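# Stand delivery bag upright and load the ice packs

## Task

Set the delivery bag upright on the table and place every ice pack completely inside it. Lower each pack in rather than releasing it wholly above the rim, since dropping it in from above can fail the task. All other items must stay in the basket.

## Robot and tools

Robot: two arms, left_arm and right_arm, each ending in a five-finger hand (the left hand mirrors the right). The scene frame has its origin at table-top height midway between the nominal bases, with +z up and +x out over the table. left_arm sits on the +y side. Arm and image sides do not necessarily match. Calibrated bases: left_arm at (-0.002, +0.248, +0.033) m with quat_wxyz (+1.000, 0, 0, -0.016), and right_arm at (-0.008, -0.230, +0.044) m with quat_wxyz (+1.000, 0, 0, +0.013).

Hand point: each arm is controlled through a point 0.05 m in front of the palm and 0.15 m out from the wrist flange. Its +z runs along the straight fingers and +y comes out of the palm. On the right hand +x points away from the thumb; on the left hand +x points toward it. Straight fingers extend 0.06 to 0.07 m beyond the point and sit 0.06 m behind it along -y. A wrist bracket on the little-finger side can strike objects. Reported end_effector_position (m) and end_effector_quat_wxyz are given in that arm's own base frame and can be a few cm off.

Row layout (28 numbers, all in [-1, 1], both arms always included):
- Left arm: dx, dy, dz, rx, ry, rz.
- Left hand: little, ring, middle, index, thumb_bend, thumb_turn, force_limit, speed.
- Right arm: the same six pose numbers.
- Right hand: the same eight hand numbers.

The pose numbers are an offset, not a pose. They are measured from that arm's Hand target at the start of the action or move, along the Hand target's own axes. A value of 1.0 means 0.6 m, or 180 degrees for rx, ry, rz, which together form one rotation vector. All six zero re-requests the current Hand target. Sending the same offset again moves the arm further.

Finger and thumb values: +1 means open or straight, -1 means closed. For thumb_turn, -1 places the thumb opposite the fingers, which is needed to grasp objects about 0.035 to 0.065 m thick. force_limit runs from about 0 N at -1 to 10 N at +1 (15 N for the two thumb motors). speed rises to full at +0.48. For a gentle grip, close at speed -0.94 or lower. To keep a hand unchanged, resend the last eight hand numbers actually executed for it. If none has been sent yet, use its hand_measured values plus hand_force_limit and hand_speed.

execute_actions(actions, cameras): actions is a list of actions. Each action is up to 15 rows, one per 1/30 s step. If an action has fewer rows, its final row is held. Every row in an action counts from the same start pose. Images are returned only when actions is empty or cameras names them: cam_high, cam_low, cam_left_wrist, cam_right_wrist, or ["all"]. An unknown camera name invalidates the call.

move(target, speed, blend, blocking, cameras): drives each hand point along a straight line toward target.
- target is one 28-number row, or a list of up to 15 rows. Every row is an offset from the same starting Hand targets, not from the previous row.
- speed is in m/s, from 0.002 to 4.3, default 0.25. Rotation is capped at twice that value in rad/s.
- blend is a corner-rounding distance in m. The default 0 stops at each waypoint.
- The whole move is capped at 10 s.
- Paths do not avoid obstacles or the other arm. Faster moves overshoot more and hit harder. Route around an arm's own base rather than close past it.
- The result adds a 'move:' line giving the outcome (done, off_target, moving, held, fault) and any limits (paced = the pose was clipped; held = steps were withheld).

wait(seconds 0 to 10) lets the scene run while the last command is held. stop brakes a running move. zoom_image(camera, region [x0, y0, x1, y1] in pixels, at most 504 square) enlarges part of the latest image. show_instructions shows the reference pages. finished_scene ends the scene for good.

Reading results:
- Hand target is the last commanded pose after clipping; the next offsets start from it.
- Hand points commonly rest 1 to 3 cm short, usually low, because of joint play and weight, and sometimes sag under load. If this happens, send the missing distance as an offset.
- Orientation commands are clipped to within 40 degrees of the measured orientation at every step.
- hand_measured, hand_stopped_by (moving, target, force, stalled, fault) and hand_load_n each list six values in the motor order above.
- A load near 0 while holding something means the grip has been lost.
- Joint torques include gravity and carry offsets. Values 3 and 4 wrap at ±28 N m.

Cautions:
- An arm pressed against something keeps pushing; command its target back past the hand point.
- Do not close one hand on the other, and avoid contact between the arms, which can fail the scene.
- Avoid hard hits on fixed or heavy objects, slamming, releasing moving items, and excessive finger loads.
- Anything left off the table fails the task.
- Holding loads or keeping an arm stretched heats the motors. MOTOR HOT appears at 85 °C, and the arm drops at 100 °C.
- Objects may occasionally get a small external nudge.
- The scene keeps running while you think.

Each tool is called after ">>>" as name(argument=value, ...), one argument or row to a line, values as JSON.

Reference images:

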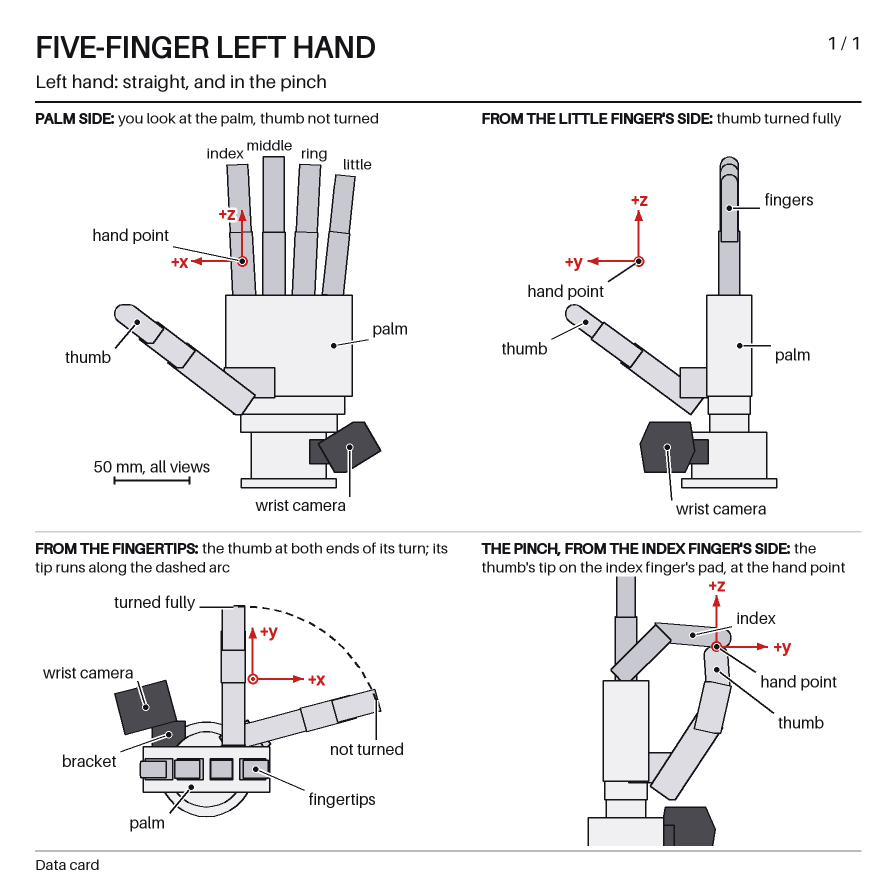

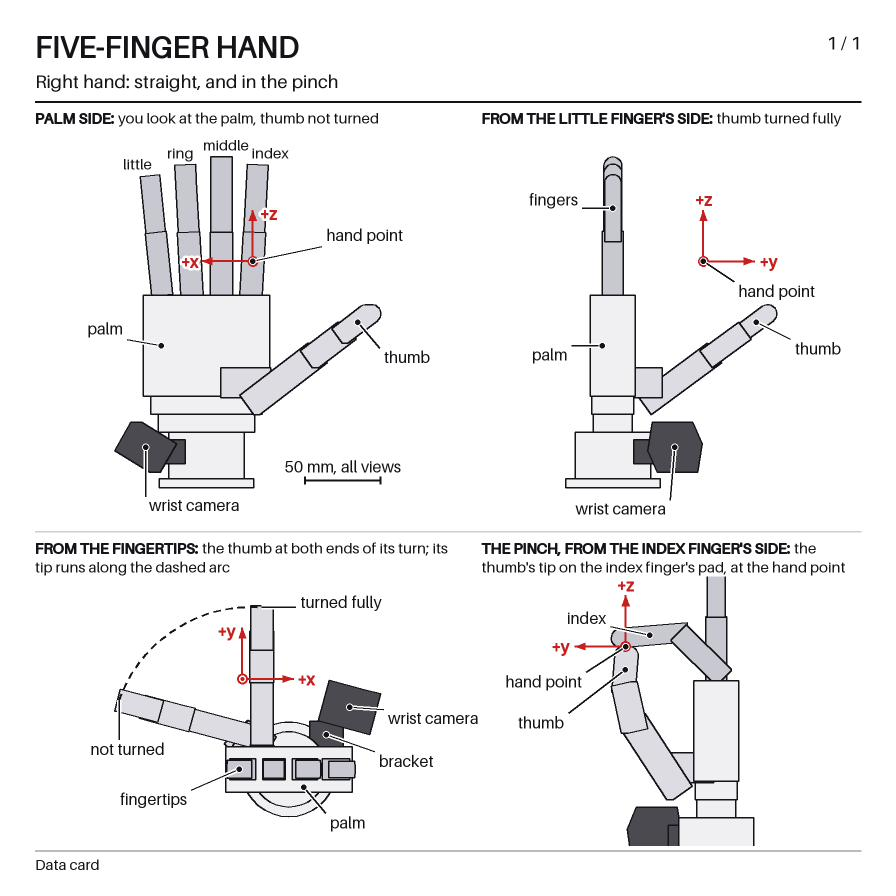

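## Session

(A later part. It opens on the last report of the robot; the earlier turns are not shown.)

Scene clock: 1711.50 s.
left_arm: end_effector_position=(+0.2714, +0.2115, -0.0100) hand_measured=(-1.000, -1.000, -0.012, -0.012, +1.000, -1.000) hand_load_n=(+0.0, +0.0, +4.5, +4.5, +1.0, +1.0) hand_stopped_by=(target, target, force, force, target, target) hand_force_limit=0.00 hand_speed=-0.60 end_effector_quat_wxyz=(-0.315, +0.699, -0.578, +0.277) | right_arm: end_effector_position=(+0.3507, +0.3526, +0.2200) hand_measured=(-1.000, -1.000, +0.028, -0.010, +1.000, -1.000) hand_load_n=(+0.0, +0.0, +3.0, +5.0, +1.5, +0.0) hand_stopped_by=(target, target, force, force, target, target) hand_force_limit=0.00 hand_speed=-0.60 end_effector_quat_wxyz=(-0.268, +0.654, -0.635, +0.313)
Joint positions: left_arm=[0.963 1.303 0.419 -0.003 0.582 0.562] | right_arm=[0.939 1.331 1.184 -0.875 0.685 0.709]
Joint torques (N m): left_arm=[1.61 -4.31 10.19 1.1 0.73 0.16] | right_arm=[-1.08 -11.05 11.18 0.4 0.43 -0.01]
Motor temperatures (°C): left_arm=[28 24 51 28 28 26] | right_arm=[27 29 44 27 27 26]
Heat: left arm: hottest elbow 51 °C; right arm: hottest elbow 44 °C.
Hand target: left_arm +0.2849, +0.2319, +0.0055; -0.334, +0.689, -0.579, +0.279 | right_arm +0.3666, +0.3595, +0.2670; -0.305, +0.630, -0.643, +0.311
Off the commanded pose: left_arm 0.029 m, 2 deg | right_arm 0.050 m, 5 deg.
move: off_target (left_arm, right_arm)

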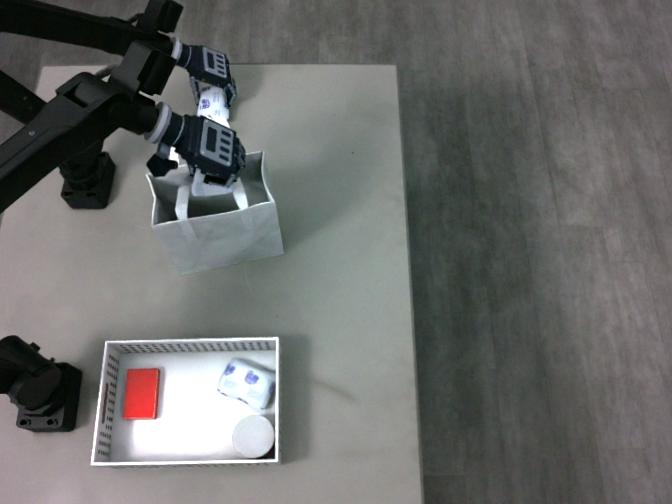

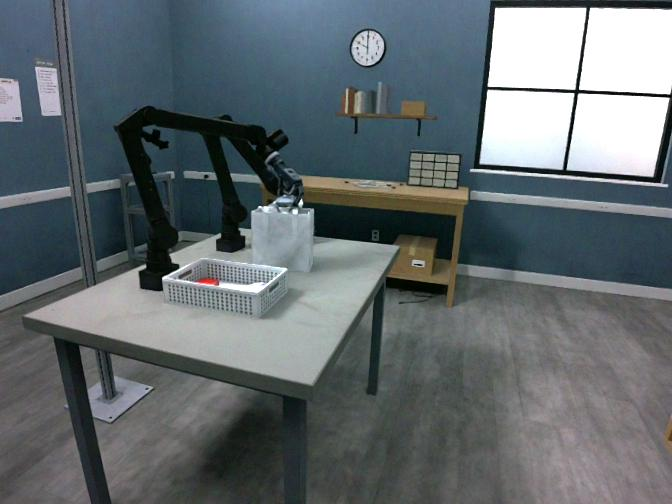

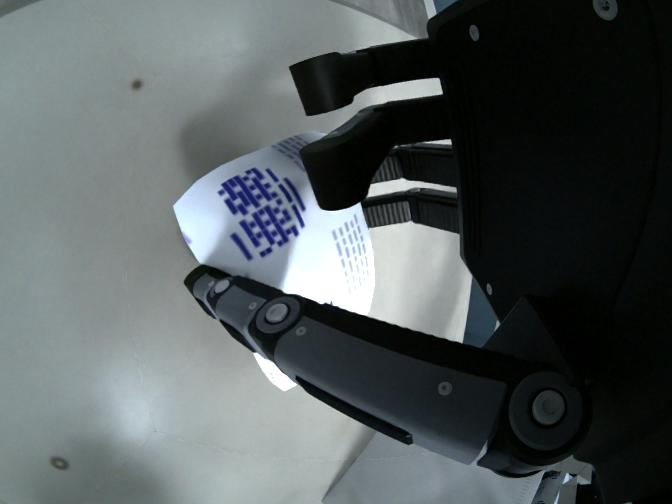

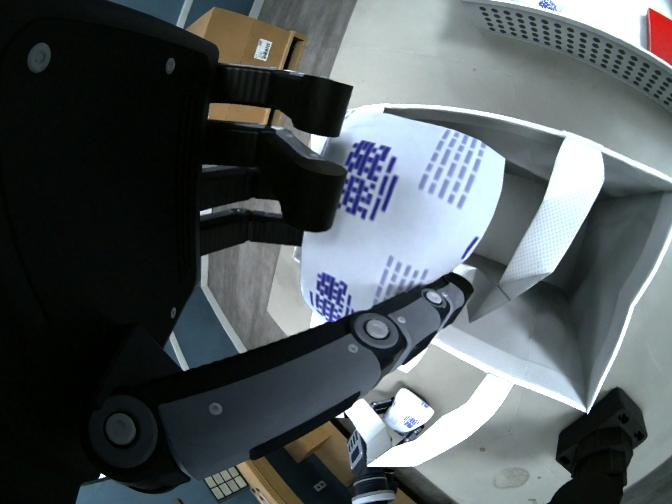

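>>> move(
  target=[0,0,0,0,0,0, -1,-1,-0.1,-0.1,1,-1,0,-0.6, -0.0247,0.0393,0.035,0,-0.0349,-0.0276, -1,-1,-0.1,-0.1,1,-1,0,-0.6],
  cameras=["all"],
  speed=0.08,
)

>>> zoom_image(
  camera="cam_high",
  region=[100, 40, 300, 280],
)

>>> zoom_image(
  camera="cam_right_wrist",
  region=[260, 50, 672, 504],
)

>>> zoom_image(
  camera="cam_low",
  region=[205, 100, 345, 280],
)

Scene clock: 1775.33 s.
left_arm: end_effector_position=(+0.2713, +0.2116, -0.0100) hand_measured=(-1.000, -1.000, -0.012, -0.012, +1.000, -1.000) hand_load_n=(+0.0, +0.0, +4.0, +4.5, +1.0, +1.0) hand_stopped_by=(target, target, force, force, target, target) hand_force_limit=0.00 hand_speed=-0.60 end_effector_quat_wxyz=(-0.315, +0.699, -0.579, +0.277) | right_arm: end_effector_position=(+0.3566, +0.3760, +0.2191) hand_measured=(-1.000, -1.000, +0.028, -0.010, +1.000, -1.000) hand_load_n=(+0.0, +0.0, +3.5, +5.0, +1.5, +0.0) hand_stopped_by=(target, target, force, force, target, target) hand_force_limit=0.00 hand_speed=-0.60 end_effector_quat_wxyz=(-0.305, +0.690, -0.591, +0.286)
Joint positions: left_arm=[0.963 1.303 0.419 -0.003 0.582 0.564] | right_arm=[0.927 1.331 1.161 -0.726 0.587 0.562]
Joint torques (N m): left_arm=[1.9 -4.25 10.15 1.31 0.79 0.12] | right_arm=[-1.2 -10.46 7.12 1.85 0.32 -0.03]
Motor temperatures (°C): left_arm=[28 24 52 28 29 26] | right_arm=[27 30 50 27 27 26]
Heat: left arm: hottest elbow 52 °C; right arm: hottest elbow 50 °C.
Hand target: left_arm +0.2849, +0.2319, +0.0055; -0.334, +0.689, -0.579, +0.279 | right_arm +0.3686, +0.3742, +0.2355; -0.326, +0.674, -0.597, +0.288
Off the commanded pose: left_arm 0.029 m, 2 deg | right_arm 0.020 m, 3 deg.
move: off_target (left_arm, right_arm)

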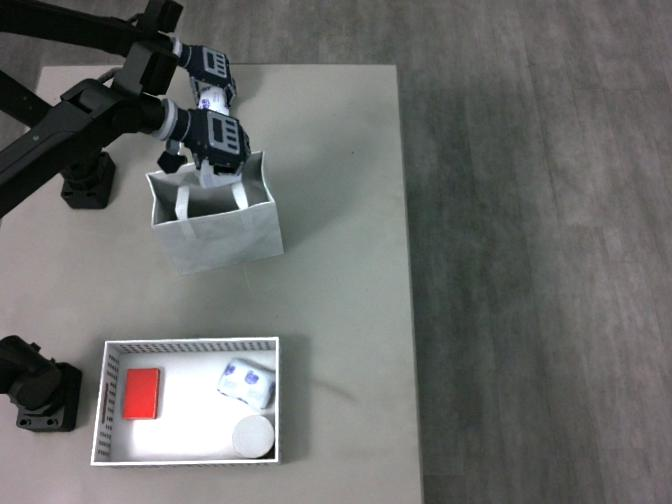

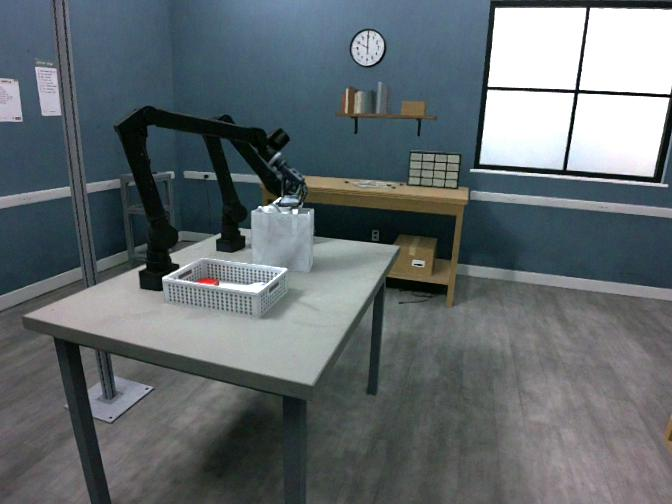

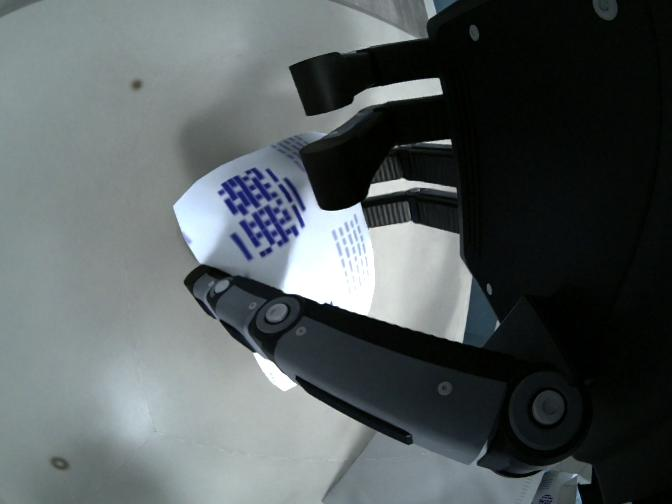

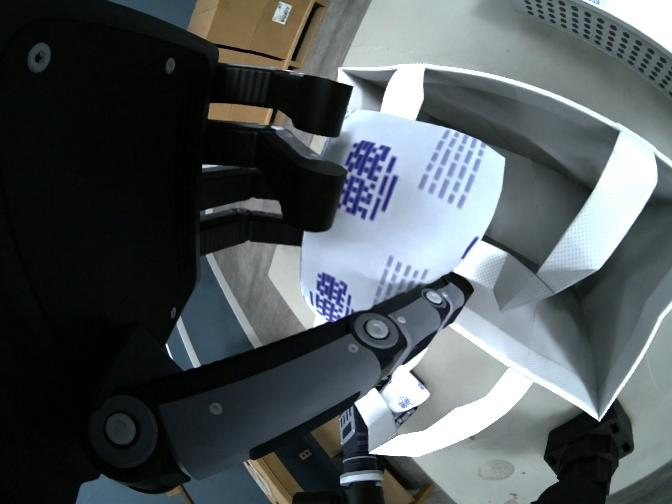

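Scaled by 2.100.

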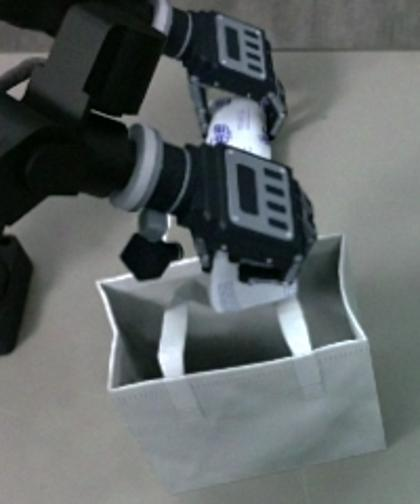

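Scaled by 1.110 from the camera's 672x504 image, which has a finer 960x720 frame.

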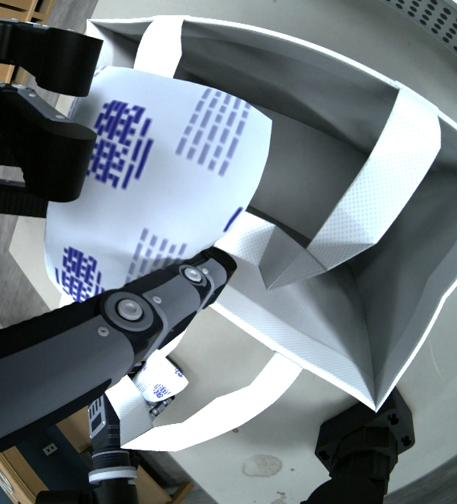

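Scaled by 2.800.

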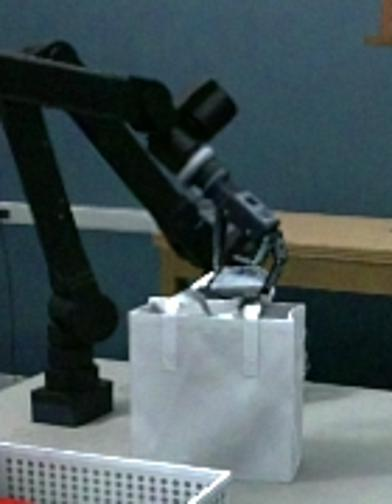

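>>> move(
  target=[
    [0,0,0,0,0,0, -1,-1,-0.1,-0.1,1,-1,0,-0.6, 0.0297,-0.0062,0.0078,0,0,0, -1,-1,-0.1,-0.1,1,-1,0,-0.6],
    [0,0,0,0,0,0, -1,-1,-0.1,-0.1,1,-1,0,-0.6, 0.0297,0.055,0.055,0,0,0, -1,-1,-0.1,-0.1,1,-1,0,-0.6],
  ],
  cameras=["cam_high","cam_right_wrist","cam_low"],
  speed=0.08,
)

>>> zoom_image(
  camera="cam_high",
  region=[100, 40, 300, 280],
)

>>> zoom_image(
  camera="cam_right_wrist",
  region=[260, 50, 672, 504],
)

>>> zoom_image(
  camera="cam_low",
  region=[205, 100, 345, 280],
)

Scene clock: 1794.43 s.
left_arm: end_effector_position=(+0.2713, +0.2116, -0.0100) hand_measured=(-1.000, -1.000, -0.012, -0.012, +1.000, -1.000) hand_load_n=(+0.0, +0.0, +4.5, +4.5, +1.0, +1.0) hand_stopped_by=(target, target, force, force, target, target) hand_force_limit=0.00 hand_speed=-0.60 end_effector_quat_wxyz=(-0.315, +0.699, -0.579, +0.277) | right_arm: end_effector_position=(+0.3653, +0.3559, +0.1761) hand_measured=(-1.000, -1.000, +0.028, -0.010, +1.000, -1.000) hand_load_n=(+0.0, +0.0, +3.0, +5.5, +1.5, +0.5) hand_stopped_by=(target, target, force, force, target, target) hand_force_limit=0.00 hand_speed=-0.60 end_effector_quat_wxyz=(-0.307, +0.687, -0.593, +0.285)
Joint positions: left_arm=[0.963 1.303 0.419 -0.003 0.582 0.564] | right_arm=[0.881 1.325 1.035 -0.581 0.559 0.525]
Joint torques (N m): left_arm=[1.2 -5.19 10.19 1.14 0.76 0.13] | right_arm=[-1.08 -9.52 6.98 1.89 0.29 -0.02]
Heat: left arm: hottest elbow 52 °C; right arm: hottest elbow 47 °C.
Hand target: left_arm +0.2849, +0.2319, +0.0055; -0.334, +0.689, -0.579, +0.279 | right_arm +0.3761, +0.3572, +0.1891; -0.326, +0.674, -0.597, +0.288
Off the commanded pose: left_arm 0.029 m, 2 deg | right_arm 0.017 m, 3 deg.
move: off_target (left_arm, right_arm)
Images, in order (width x height): cam_high 672x504, cam_low 672x504, cam_right_wrist 672x504.

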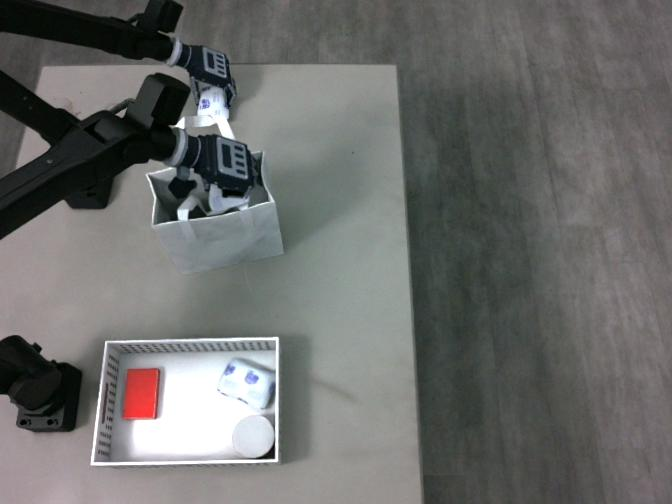

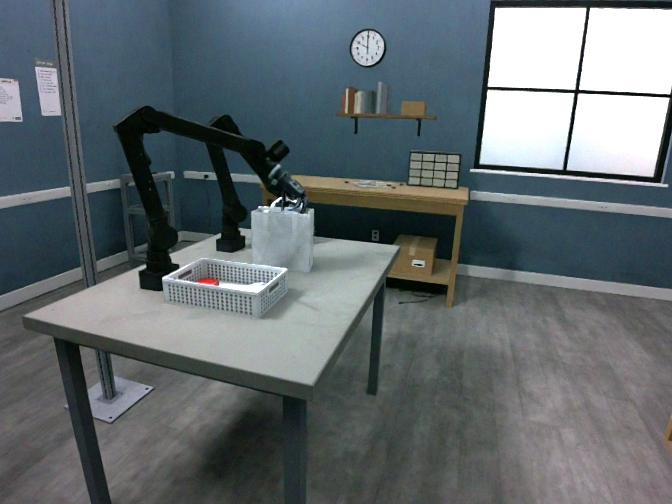

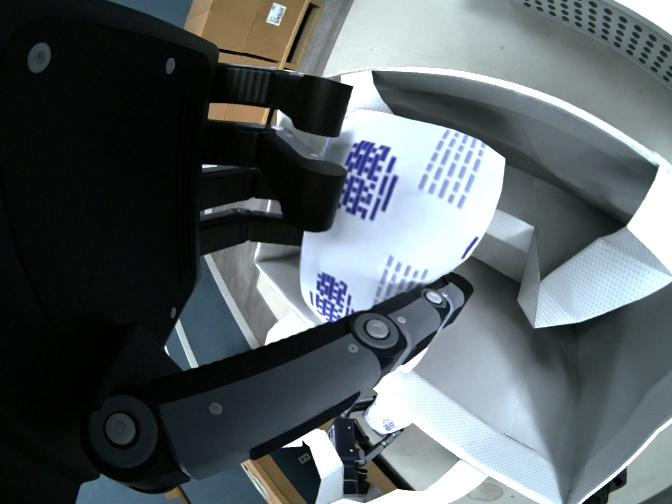

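Scaled by 2.100.

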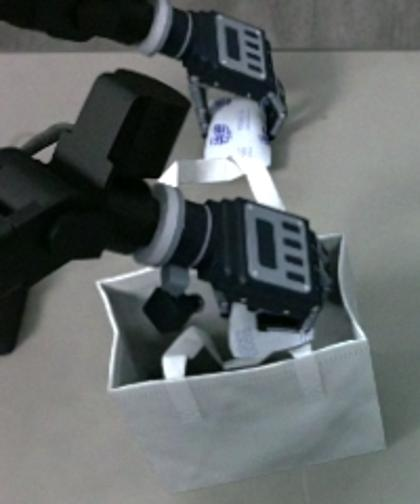

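Scaled by 1.110 from the camera's 672x504 image, which has a finer 960x720 frame.

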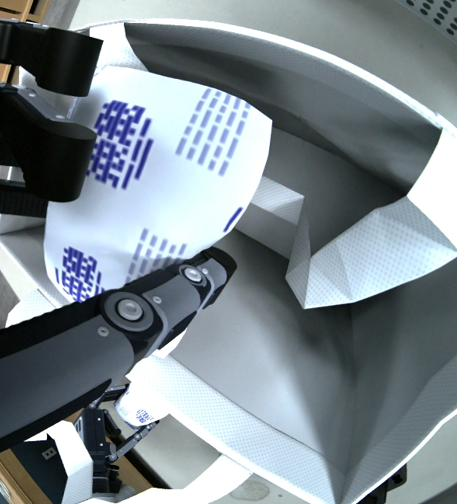

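Scaled by 2.800.

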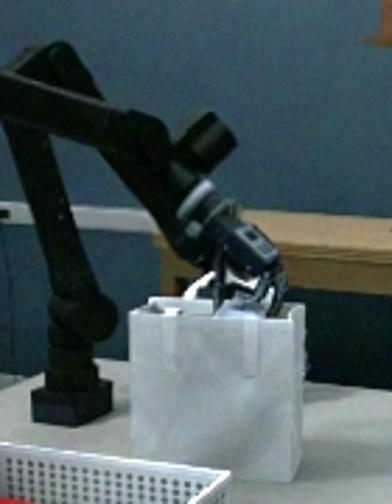

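>>> move(
  target=[0,0,0,0,0,0, -1,-1,-0.1,-0.1,1,-1,0,-0.6, 0,0.072,0.0568,0,0,0, -1,-1,-0.1,-0.1,1,-1,0,-0.6],
  cameras=["cam_high","cam_right_wrist","cam_low"],
  speed=0.06,
)

>>> zoom_image(
  camera="cam_high",
  region=[100, 40, 300, 280],
)

>>> zoom_image(
  camera="cam_low",
  region=[205, 100, 345, 280],
)

Scene clock: 1802.03 s.
left_arm: end_effector_position=(+0.2713, +0.2116, -0.0100) hand_measured=(-1.000, -1.000, -0.012, -0.012, +1.000, -1.000) hand_load_n=(+0.0, +0.0, +4.5, +4.5, +1.0, +1.0) hand_stopped_by=(target, target, force, force, target, target) hand_force_limit=0.00 hand_speed=-0.60 end_effector_quat_wxyz=(-0.315, +0.699, -0.579, +0.277) | right_arm: end_effector_position=(+0.3644, +0.3548, +0.1265) hand_measured=(-1.000, -1.000, +0.028, -0.010, +1.000, -1.000) hand_load_n=(+0.0, +0.5, +3.0, +5.5, +1.5, +0.0) hand_stopped_by=(target, target, force, force, target, target) hand_force_limit=0.00 hand_speed=-0.60 end_effector_quat_wxyz=(-0.312, +0.685, -0.593, +0.285)
Joint positions: left_arm=[0.963 1.303 0.419 -0.003 0.582 0.564] | right_arm=[0.881 1.366 0.931 -0.424 0.559 0.525]
Joint torques (N m): left_arm=[1.49 -5.42 10.48 0.99 0.83 0.11] | right_arm=[-1.08 -8.76 6.72 1.92 0.3 -0.02]
Heat: left arm: hottest elbow 52 °C; right arm: hottest elbow 46 °C.
Hand target: left_arm +0.2849, +0.2319, +0.0055; -0.334, +0.689, -0.579, +0.279 | right_arm +0.3760, +0.3572, +0.1341; -0.326, +0.674, -0.597, +0.288
Off the commanded pose: left_arm 0.029 m, 2 deg | right_arm 0.014 m, 2 deg.
move: off_target (left_arm, right_arm)
Images, in order (width x height): cam_high 672x504, cam_low 672x504, cam_right_wrist 672x504.

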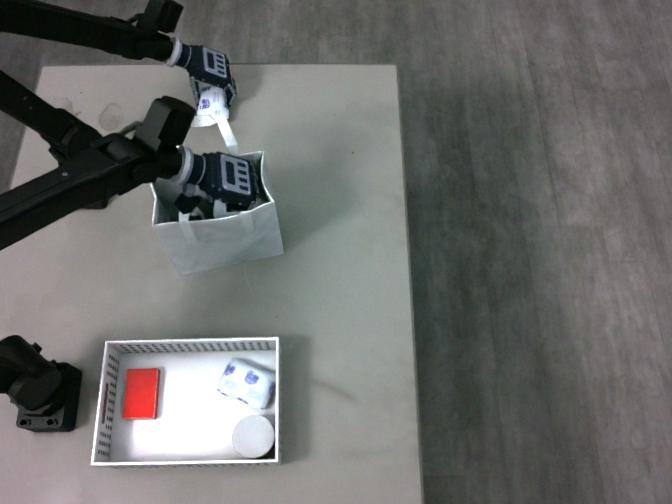

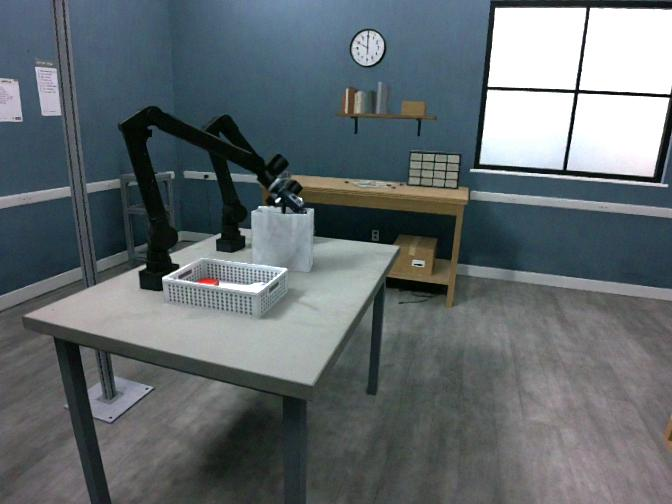

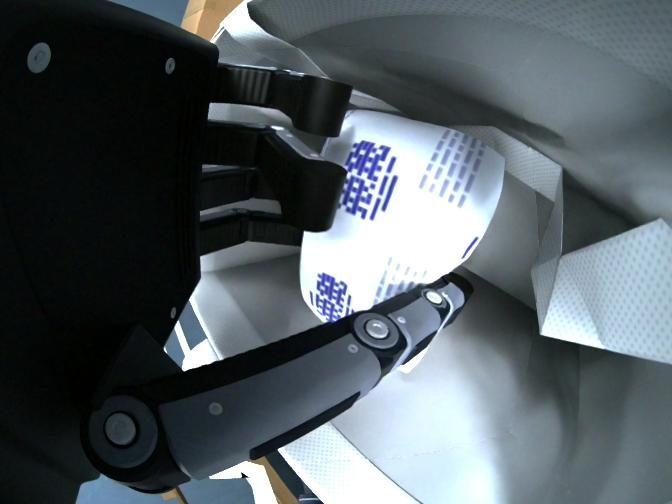

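Scaled by 2.100.

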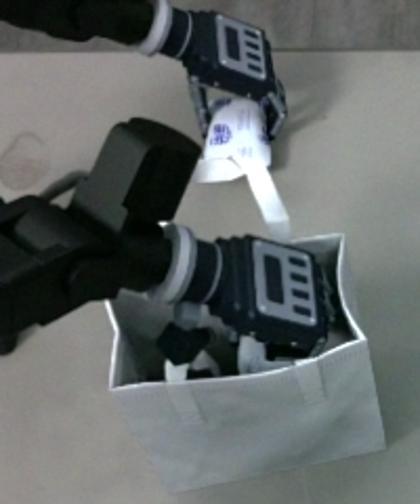

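Scaled by 2.800.

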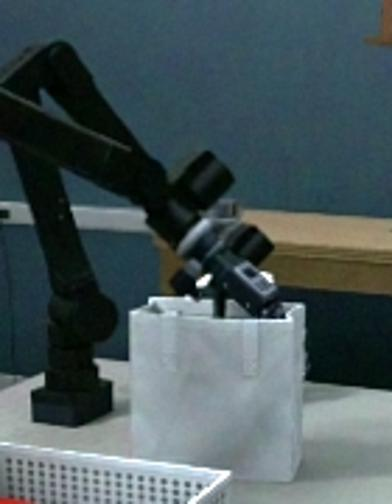

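>>> move(
  target=[0,0,0,0,0,0, -1,-1,-0.1,-0.1,1,-1,0,-0.6, 0,0.0523,0.0413,0,0,0, -1,-1,-0.1,-0.1,1,-1,0,-0.6],
  cameras=["cam_high","cam_right_wrist","cam_low"],
  speed=0.05,
)

>>> zoom_image(
  camera="cam_high",
  region=[100, 40, 300, 280],
)

>>> zoom_image(
  camera="cam_low",
  region=[205, 100, 345, 280],
)

Scene clock: 1809.07 s.
left_arm: end_effector_position=(+0.2713, +0.2116, -0.0100) hand_measured=(-1.000, -1.000, -0.012, -0.012, +1.000, -1.000) hand_load_n=(+0.0, +0.0, +4.5, +4.5, +1.0, +1.0) hand_stopped_by=(target, target, force, force, target, target) hand_force_limit=0.00 hand_speed=-0.60 end_effector_quat_wxyz=(-0.315, +0.699, -0.579, +0.277) | right_arm: end_effector_position=(+0.3648, +0.3553, +0.0890) hand_measured=(-1.000, -1.000, +0.028, -0.010, +1.000, -1.000) hand_load_n=(+0.0, +0.0, +3.5, +5.5, +1.5, +0.0) hand_stopped_by=(target, target, force, force, target, target) hand_force_limit=0.00 hand_speed=-0.60 end_effector_quat_wxyz=(-0.314, +0.684, -0.593, +0.285)
Joint positions: left_arm=[0.963 1.303 0.419 -0.003 0.582 0.564] | right_arm=[0.881 1.419 0.87 -0.306 0.559 0.525]
Joint torques (N m): left_arm=[0.73 -4.78 10.22 1.16 0.85 0.14] | right_arm=[-1.03 -8.94 6.28 1.91 0.3 0]
Motor temperatures (°C): left_arm=[28 24 52 28 29 26] | right_arm=[27 29 45 27 27 26]
Heat: left arm: hottest elbow 52 °C; right arm: hottest elbow 45 °C.
Hand target: left_arm +0.2849, +0.2319, +0.0055; -0.334, +0.689, -0.579, +0.279 | right_arm +0.3759, +0.3572, +0.0941; -0.326, +0.674, -0.597, +0.288
Off the commanded pose: left_arm 0.029 m, 2 deg | right_arm 0.012 m, 2 deg.
move: off_target (left_arm, right_arm)
Images, in order (width x height): cam_high 672x504, cam_low 672x504, cam_right_wrist 672x504.

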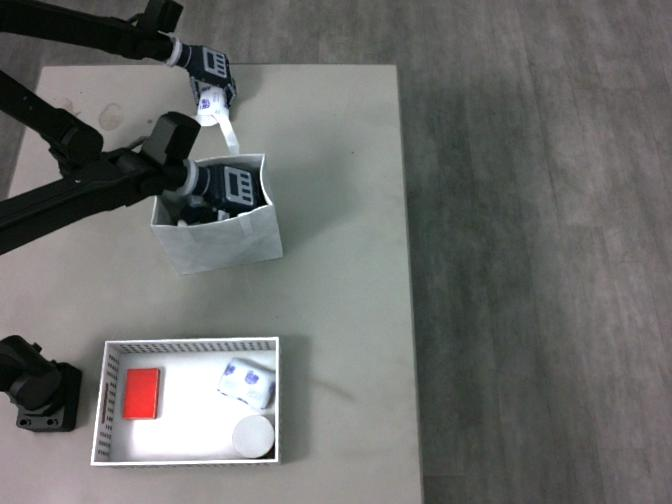

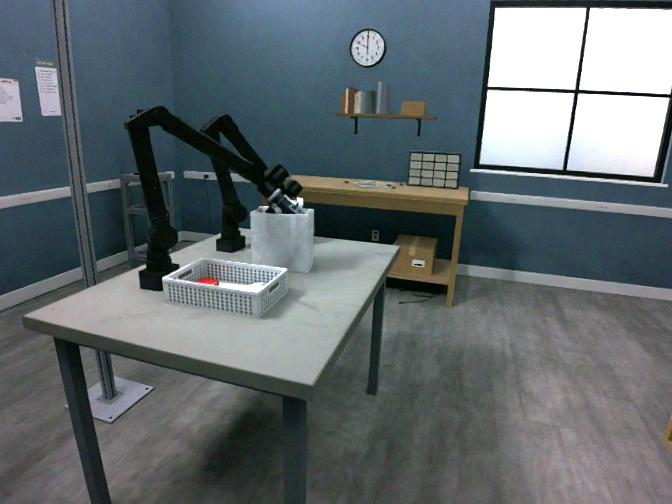

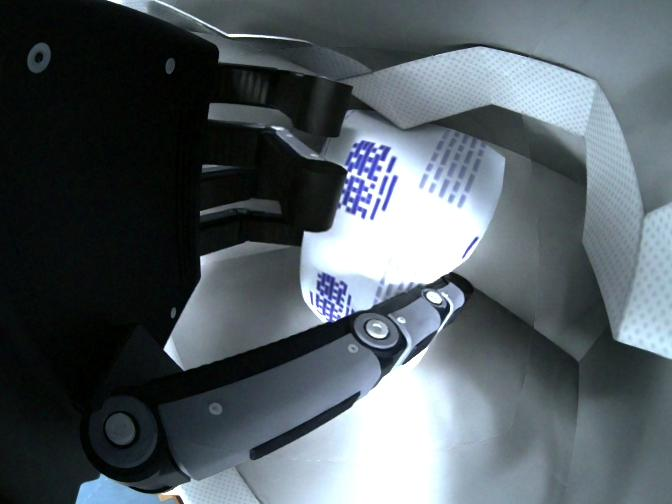

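Scaled by 2.100.

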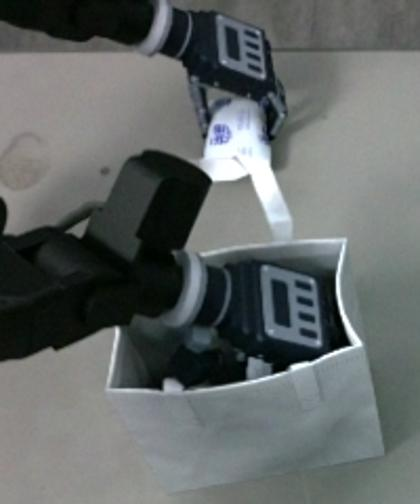

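Scaled by 2.800.

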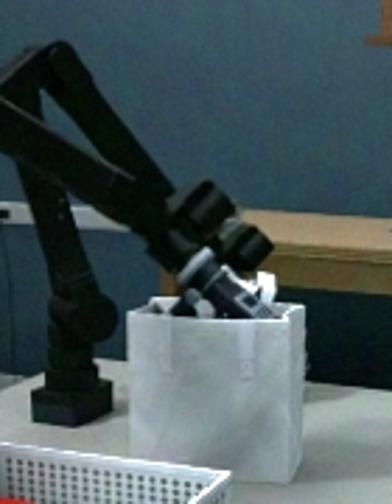

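>>> move(
  target=[
    [0,0,0,0,0,0, -1,-1,-0.1,-0.1,1,-1,0,-0.6, 0,0.0262,0.0207,0,0,0, -1,-1,-0.1,-0.1,1,-1,0,-0.6],
    [0,0,0,0,0,0, -1,-1,-0.1,-0.1,1,-1,0,-0.6, 0,0.0262,0.0207,0,0,0, -1,-1,0.4,0.4,1,-1,0,-0.2],
  ],
  cameras=["cam_high","cam_right_wrist","cam_low"],
  speed=0.05,
)

Scene clock: 1818.93 s.
left_arm: end_effector_position=(+0.2713, +0.2116, -0.0100) hand_measured=(-1.000, -1.000, -0.012, -0.012, +1.000, -1.000) hand_load_n=(+0.0, +0.0, +4.5, +4.5, +1.0, +1.0) hand_stopped_by=(target, target, force, force, target, target) hand_force_limit=0.00 hand_speed=-0.60 end_effector_quat_wxyz=(-0.315, +0.699, -0.579, +0.277) | right_arm: end_effector_position=(+0.3650, +0.3559, +0.0687) hand_measured=(-1.000, -1.000, +0.400, +0.400, +1.000, -1.000) hand_load_n=(+0.0, +0.0, +0.0, +0.0, +0.0, +0.0) hand_stopped_by=(target, target, target, target, target, target) hand_force_limit=0.00 hand_speed=-0.20 end_effector_quat_wxyz=(-0.316, +0.681, -0.596, +0.284)
Joint positions: left_arm=[0.963 1.303 0.419 -0.003 0.582 0.564] | right_arm=[0.881 1.452 0.841 -0.242 0.559 0.533]
Joint torques (N m): left_arm=[1.85 -4.89 10.29 1.11 0.83 0.13] | right_arm=[-1.08 -9.17 6.12 1.76 0.31 0]
Heat: left arm: hottest elbow 52 °C; right arm: hottest elbow 44 °C.
Hand target: left_arm +0.2849, +0.2319, +0.0055; -0.334, +0.689, -0.579, +0.279 | right_arm +0.3758, +0.3572, +0.0741; -0.326, +0.674, -0.597, +0.288
Off the commanded pose: left_arm 0.029 m, 2 deg | right_arm 0.012 m, 2 deg.
move: off_target (left_arm, right_arm); target 2's new numbers were sent with right_arm's hand 0.013 m and 2 deg from that target
Images, in order (width x height): cam_high 672x504, cam_low 672x504, cam_right_wrist 672x504.

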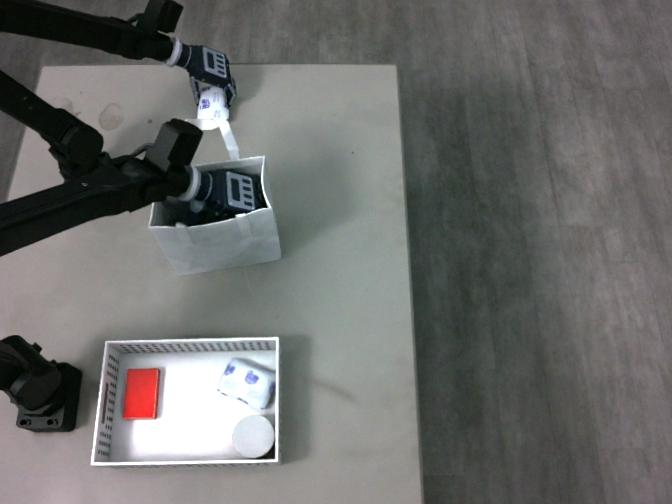

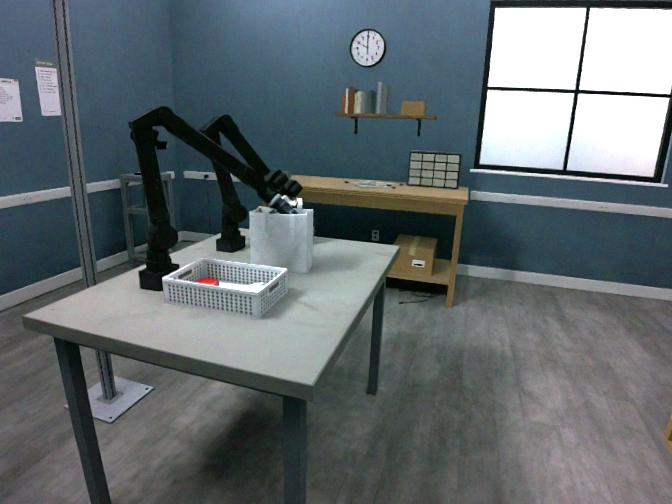

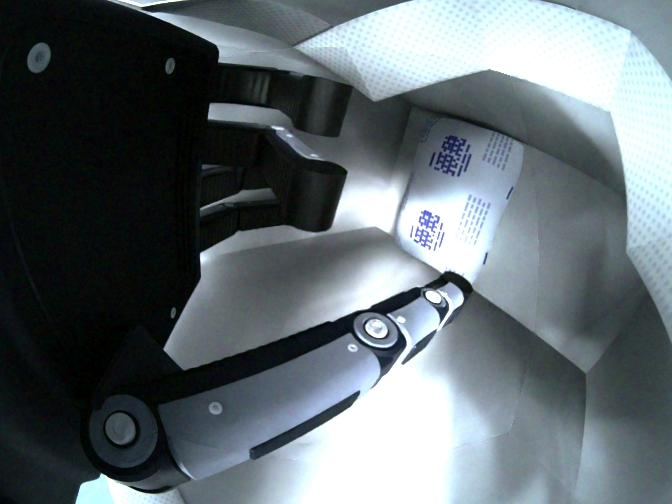

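>>> move(
  target=[
    [0,0,0,0,0,0, -1,-1,-0.1,-0.1,1,-1,0,-0.6, 0,-0.13,-0.1033,0,0,0, -1,-1,0.4,0.4,1,-1,0,-0.2],
    [0,0,0,0,0,0, -1,-1,-0.1,-0.1,1,-1,0,-0.6, 0,-0.32,-0.255,0,0,0, -1,-1,0.4,0.4,1,-1,0,-0.2],
  ],
  cameras=["cam_high","cam_right_wrist","cam_low"],
  speed=0.12,
  blend=0.03,
)

>>> zoom_image(
  camera="cam_high",
  region=[100, 40, 300, 280],
)

>>> zoom_image(
  camera="cam_right_wrist",
  region=[200, 50, 672, 504],
)

Scene clock: 1829.10 s.
left_arm: end_effector_position=(+0.2713, +0.2116, -0.0100) hand_measured=(-1.000, -1.000, -0.012, -0.012, +1.000, -1.000) hand_load_n=(+0.0, +0.0, +4.5, +4.5, +1.5, +1.0) hand_stopped_by=(target, target, force, force, target, target) hand_force_limit=0.00 hand_speed=-0.60 end_effector_quat_wxyz=(-0.315, +0.699, -0.579, +0.277) | right_arm: end_effector_position=(+0.3642, +0.3549, +0.2791) hand_measured=(-1.000, -1.000, +0.400, +0.400, +1.000, -1.000) hand_load_n=(+0.0, +0.0, +0.0, +0.0, +0.0, +0.0) hand_stopped_by=(target, target, target, target, target, target) hand_force_limit=0.00 hand_speed=-0.20 end_effector_quat_wxyz=(-0.297, +0.690, -0.595, +0.285)
Joint positions: left_arm=[0.963 1.303 0.419 -0.003 0.582 0.564] | right_arm=[0.881 1.294 1.29 -0.892 0.559 0.533]
Joint torques (N m): left_arm=[1.49 -4.25 10.07 1.26 0.81 0.08] | right_arm=[-0.85 -10.11 10.89 0.49 0.37 0]
Heat: left arm: hottest elbow 52 °C; right arm: hottest elbow 44 °C.
Hand target: left_arm +0.2849, +0.2319, +0.0055; -0.334, +0.689, -0.579, +0.279 | right_arm +0.3753, +0.3571, +0.3196; -0.326, +0.674, -0.597, +0.288
Off the commanded pose: left_arm 0.029 m, 2 deg | right_arm 0.042 m, 4 deg.
move: off_target (left_arm, right_arm)
Images, in order (width x height): cam_high 672x504, cam_low 672x504, cam_right_wrist 672x504.

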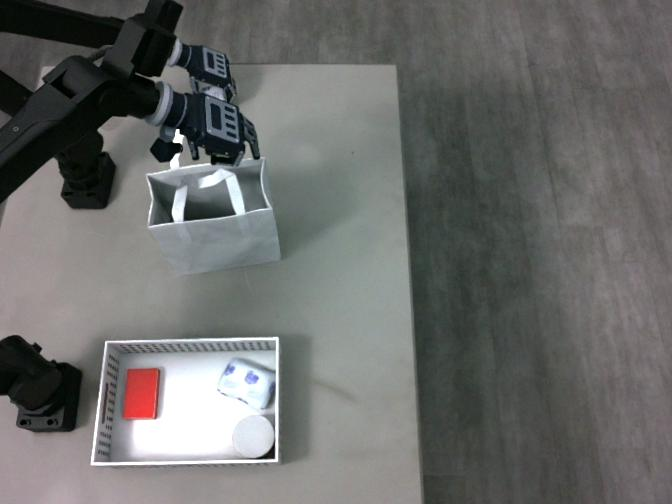

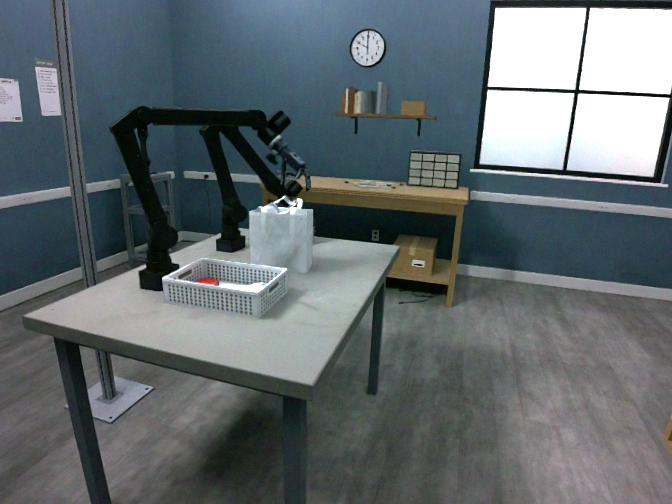

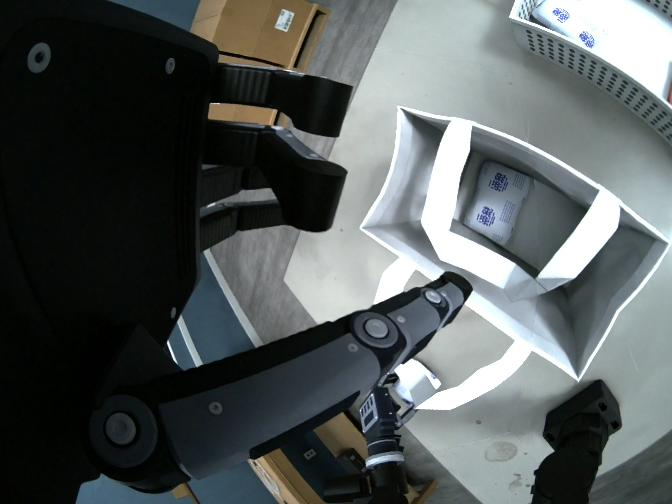

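Scaled by 2.100.

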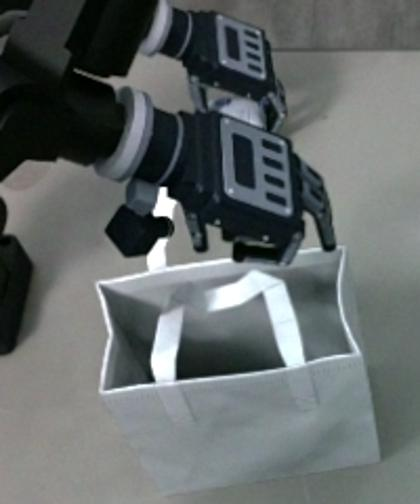

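Scaled by 1.068 from the camera's 672x504 image, which has a finer 960x720 frame.

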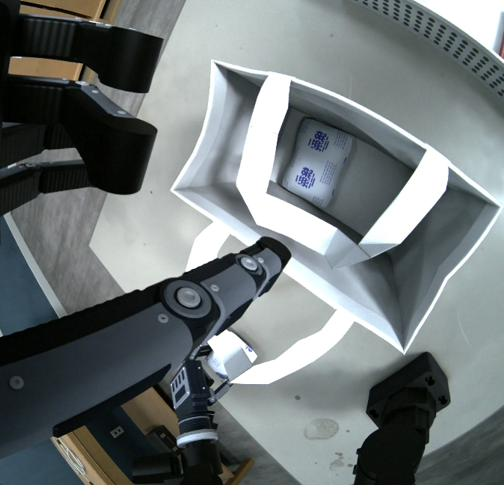

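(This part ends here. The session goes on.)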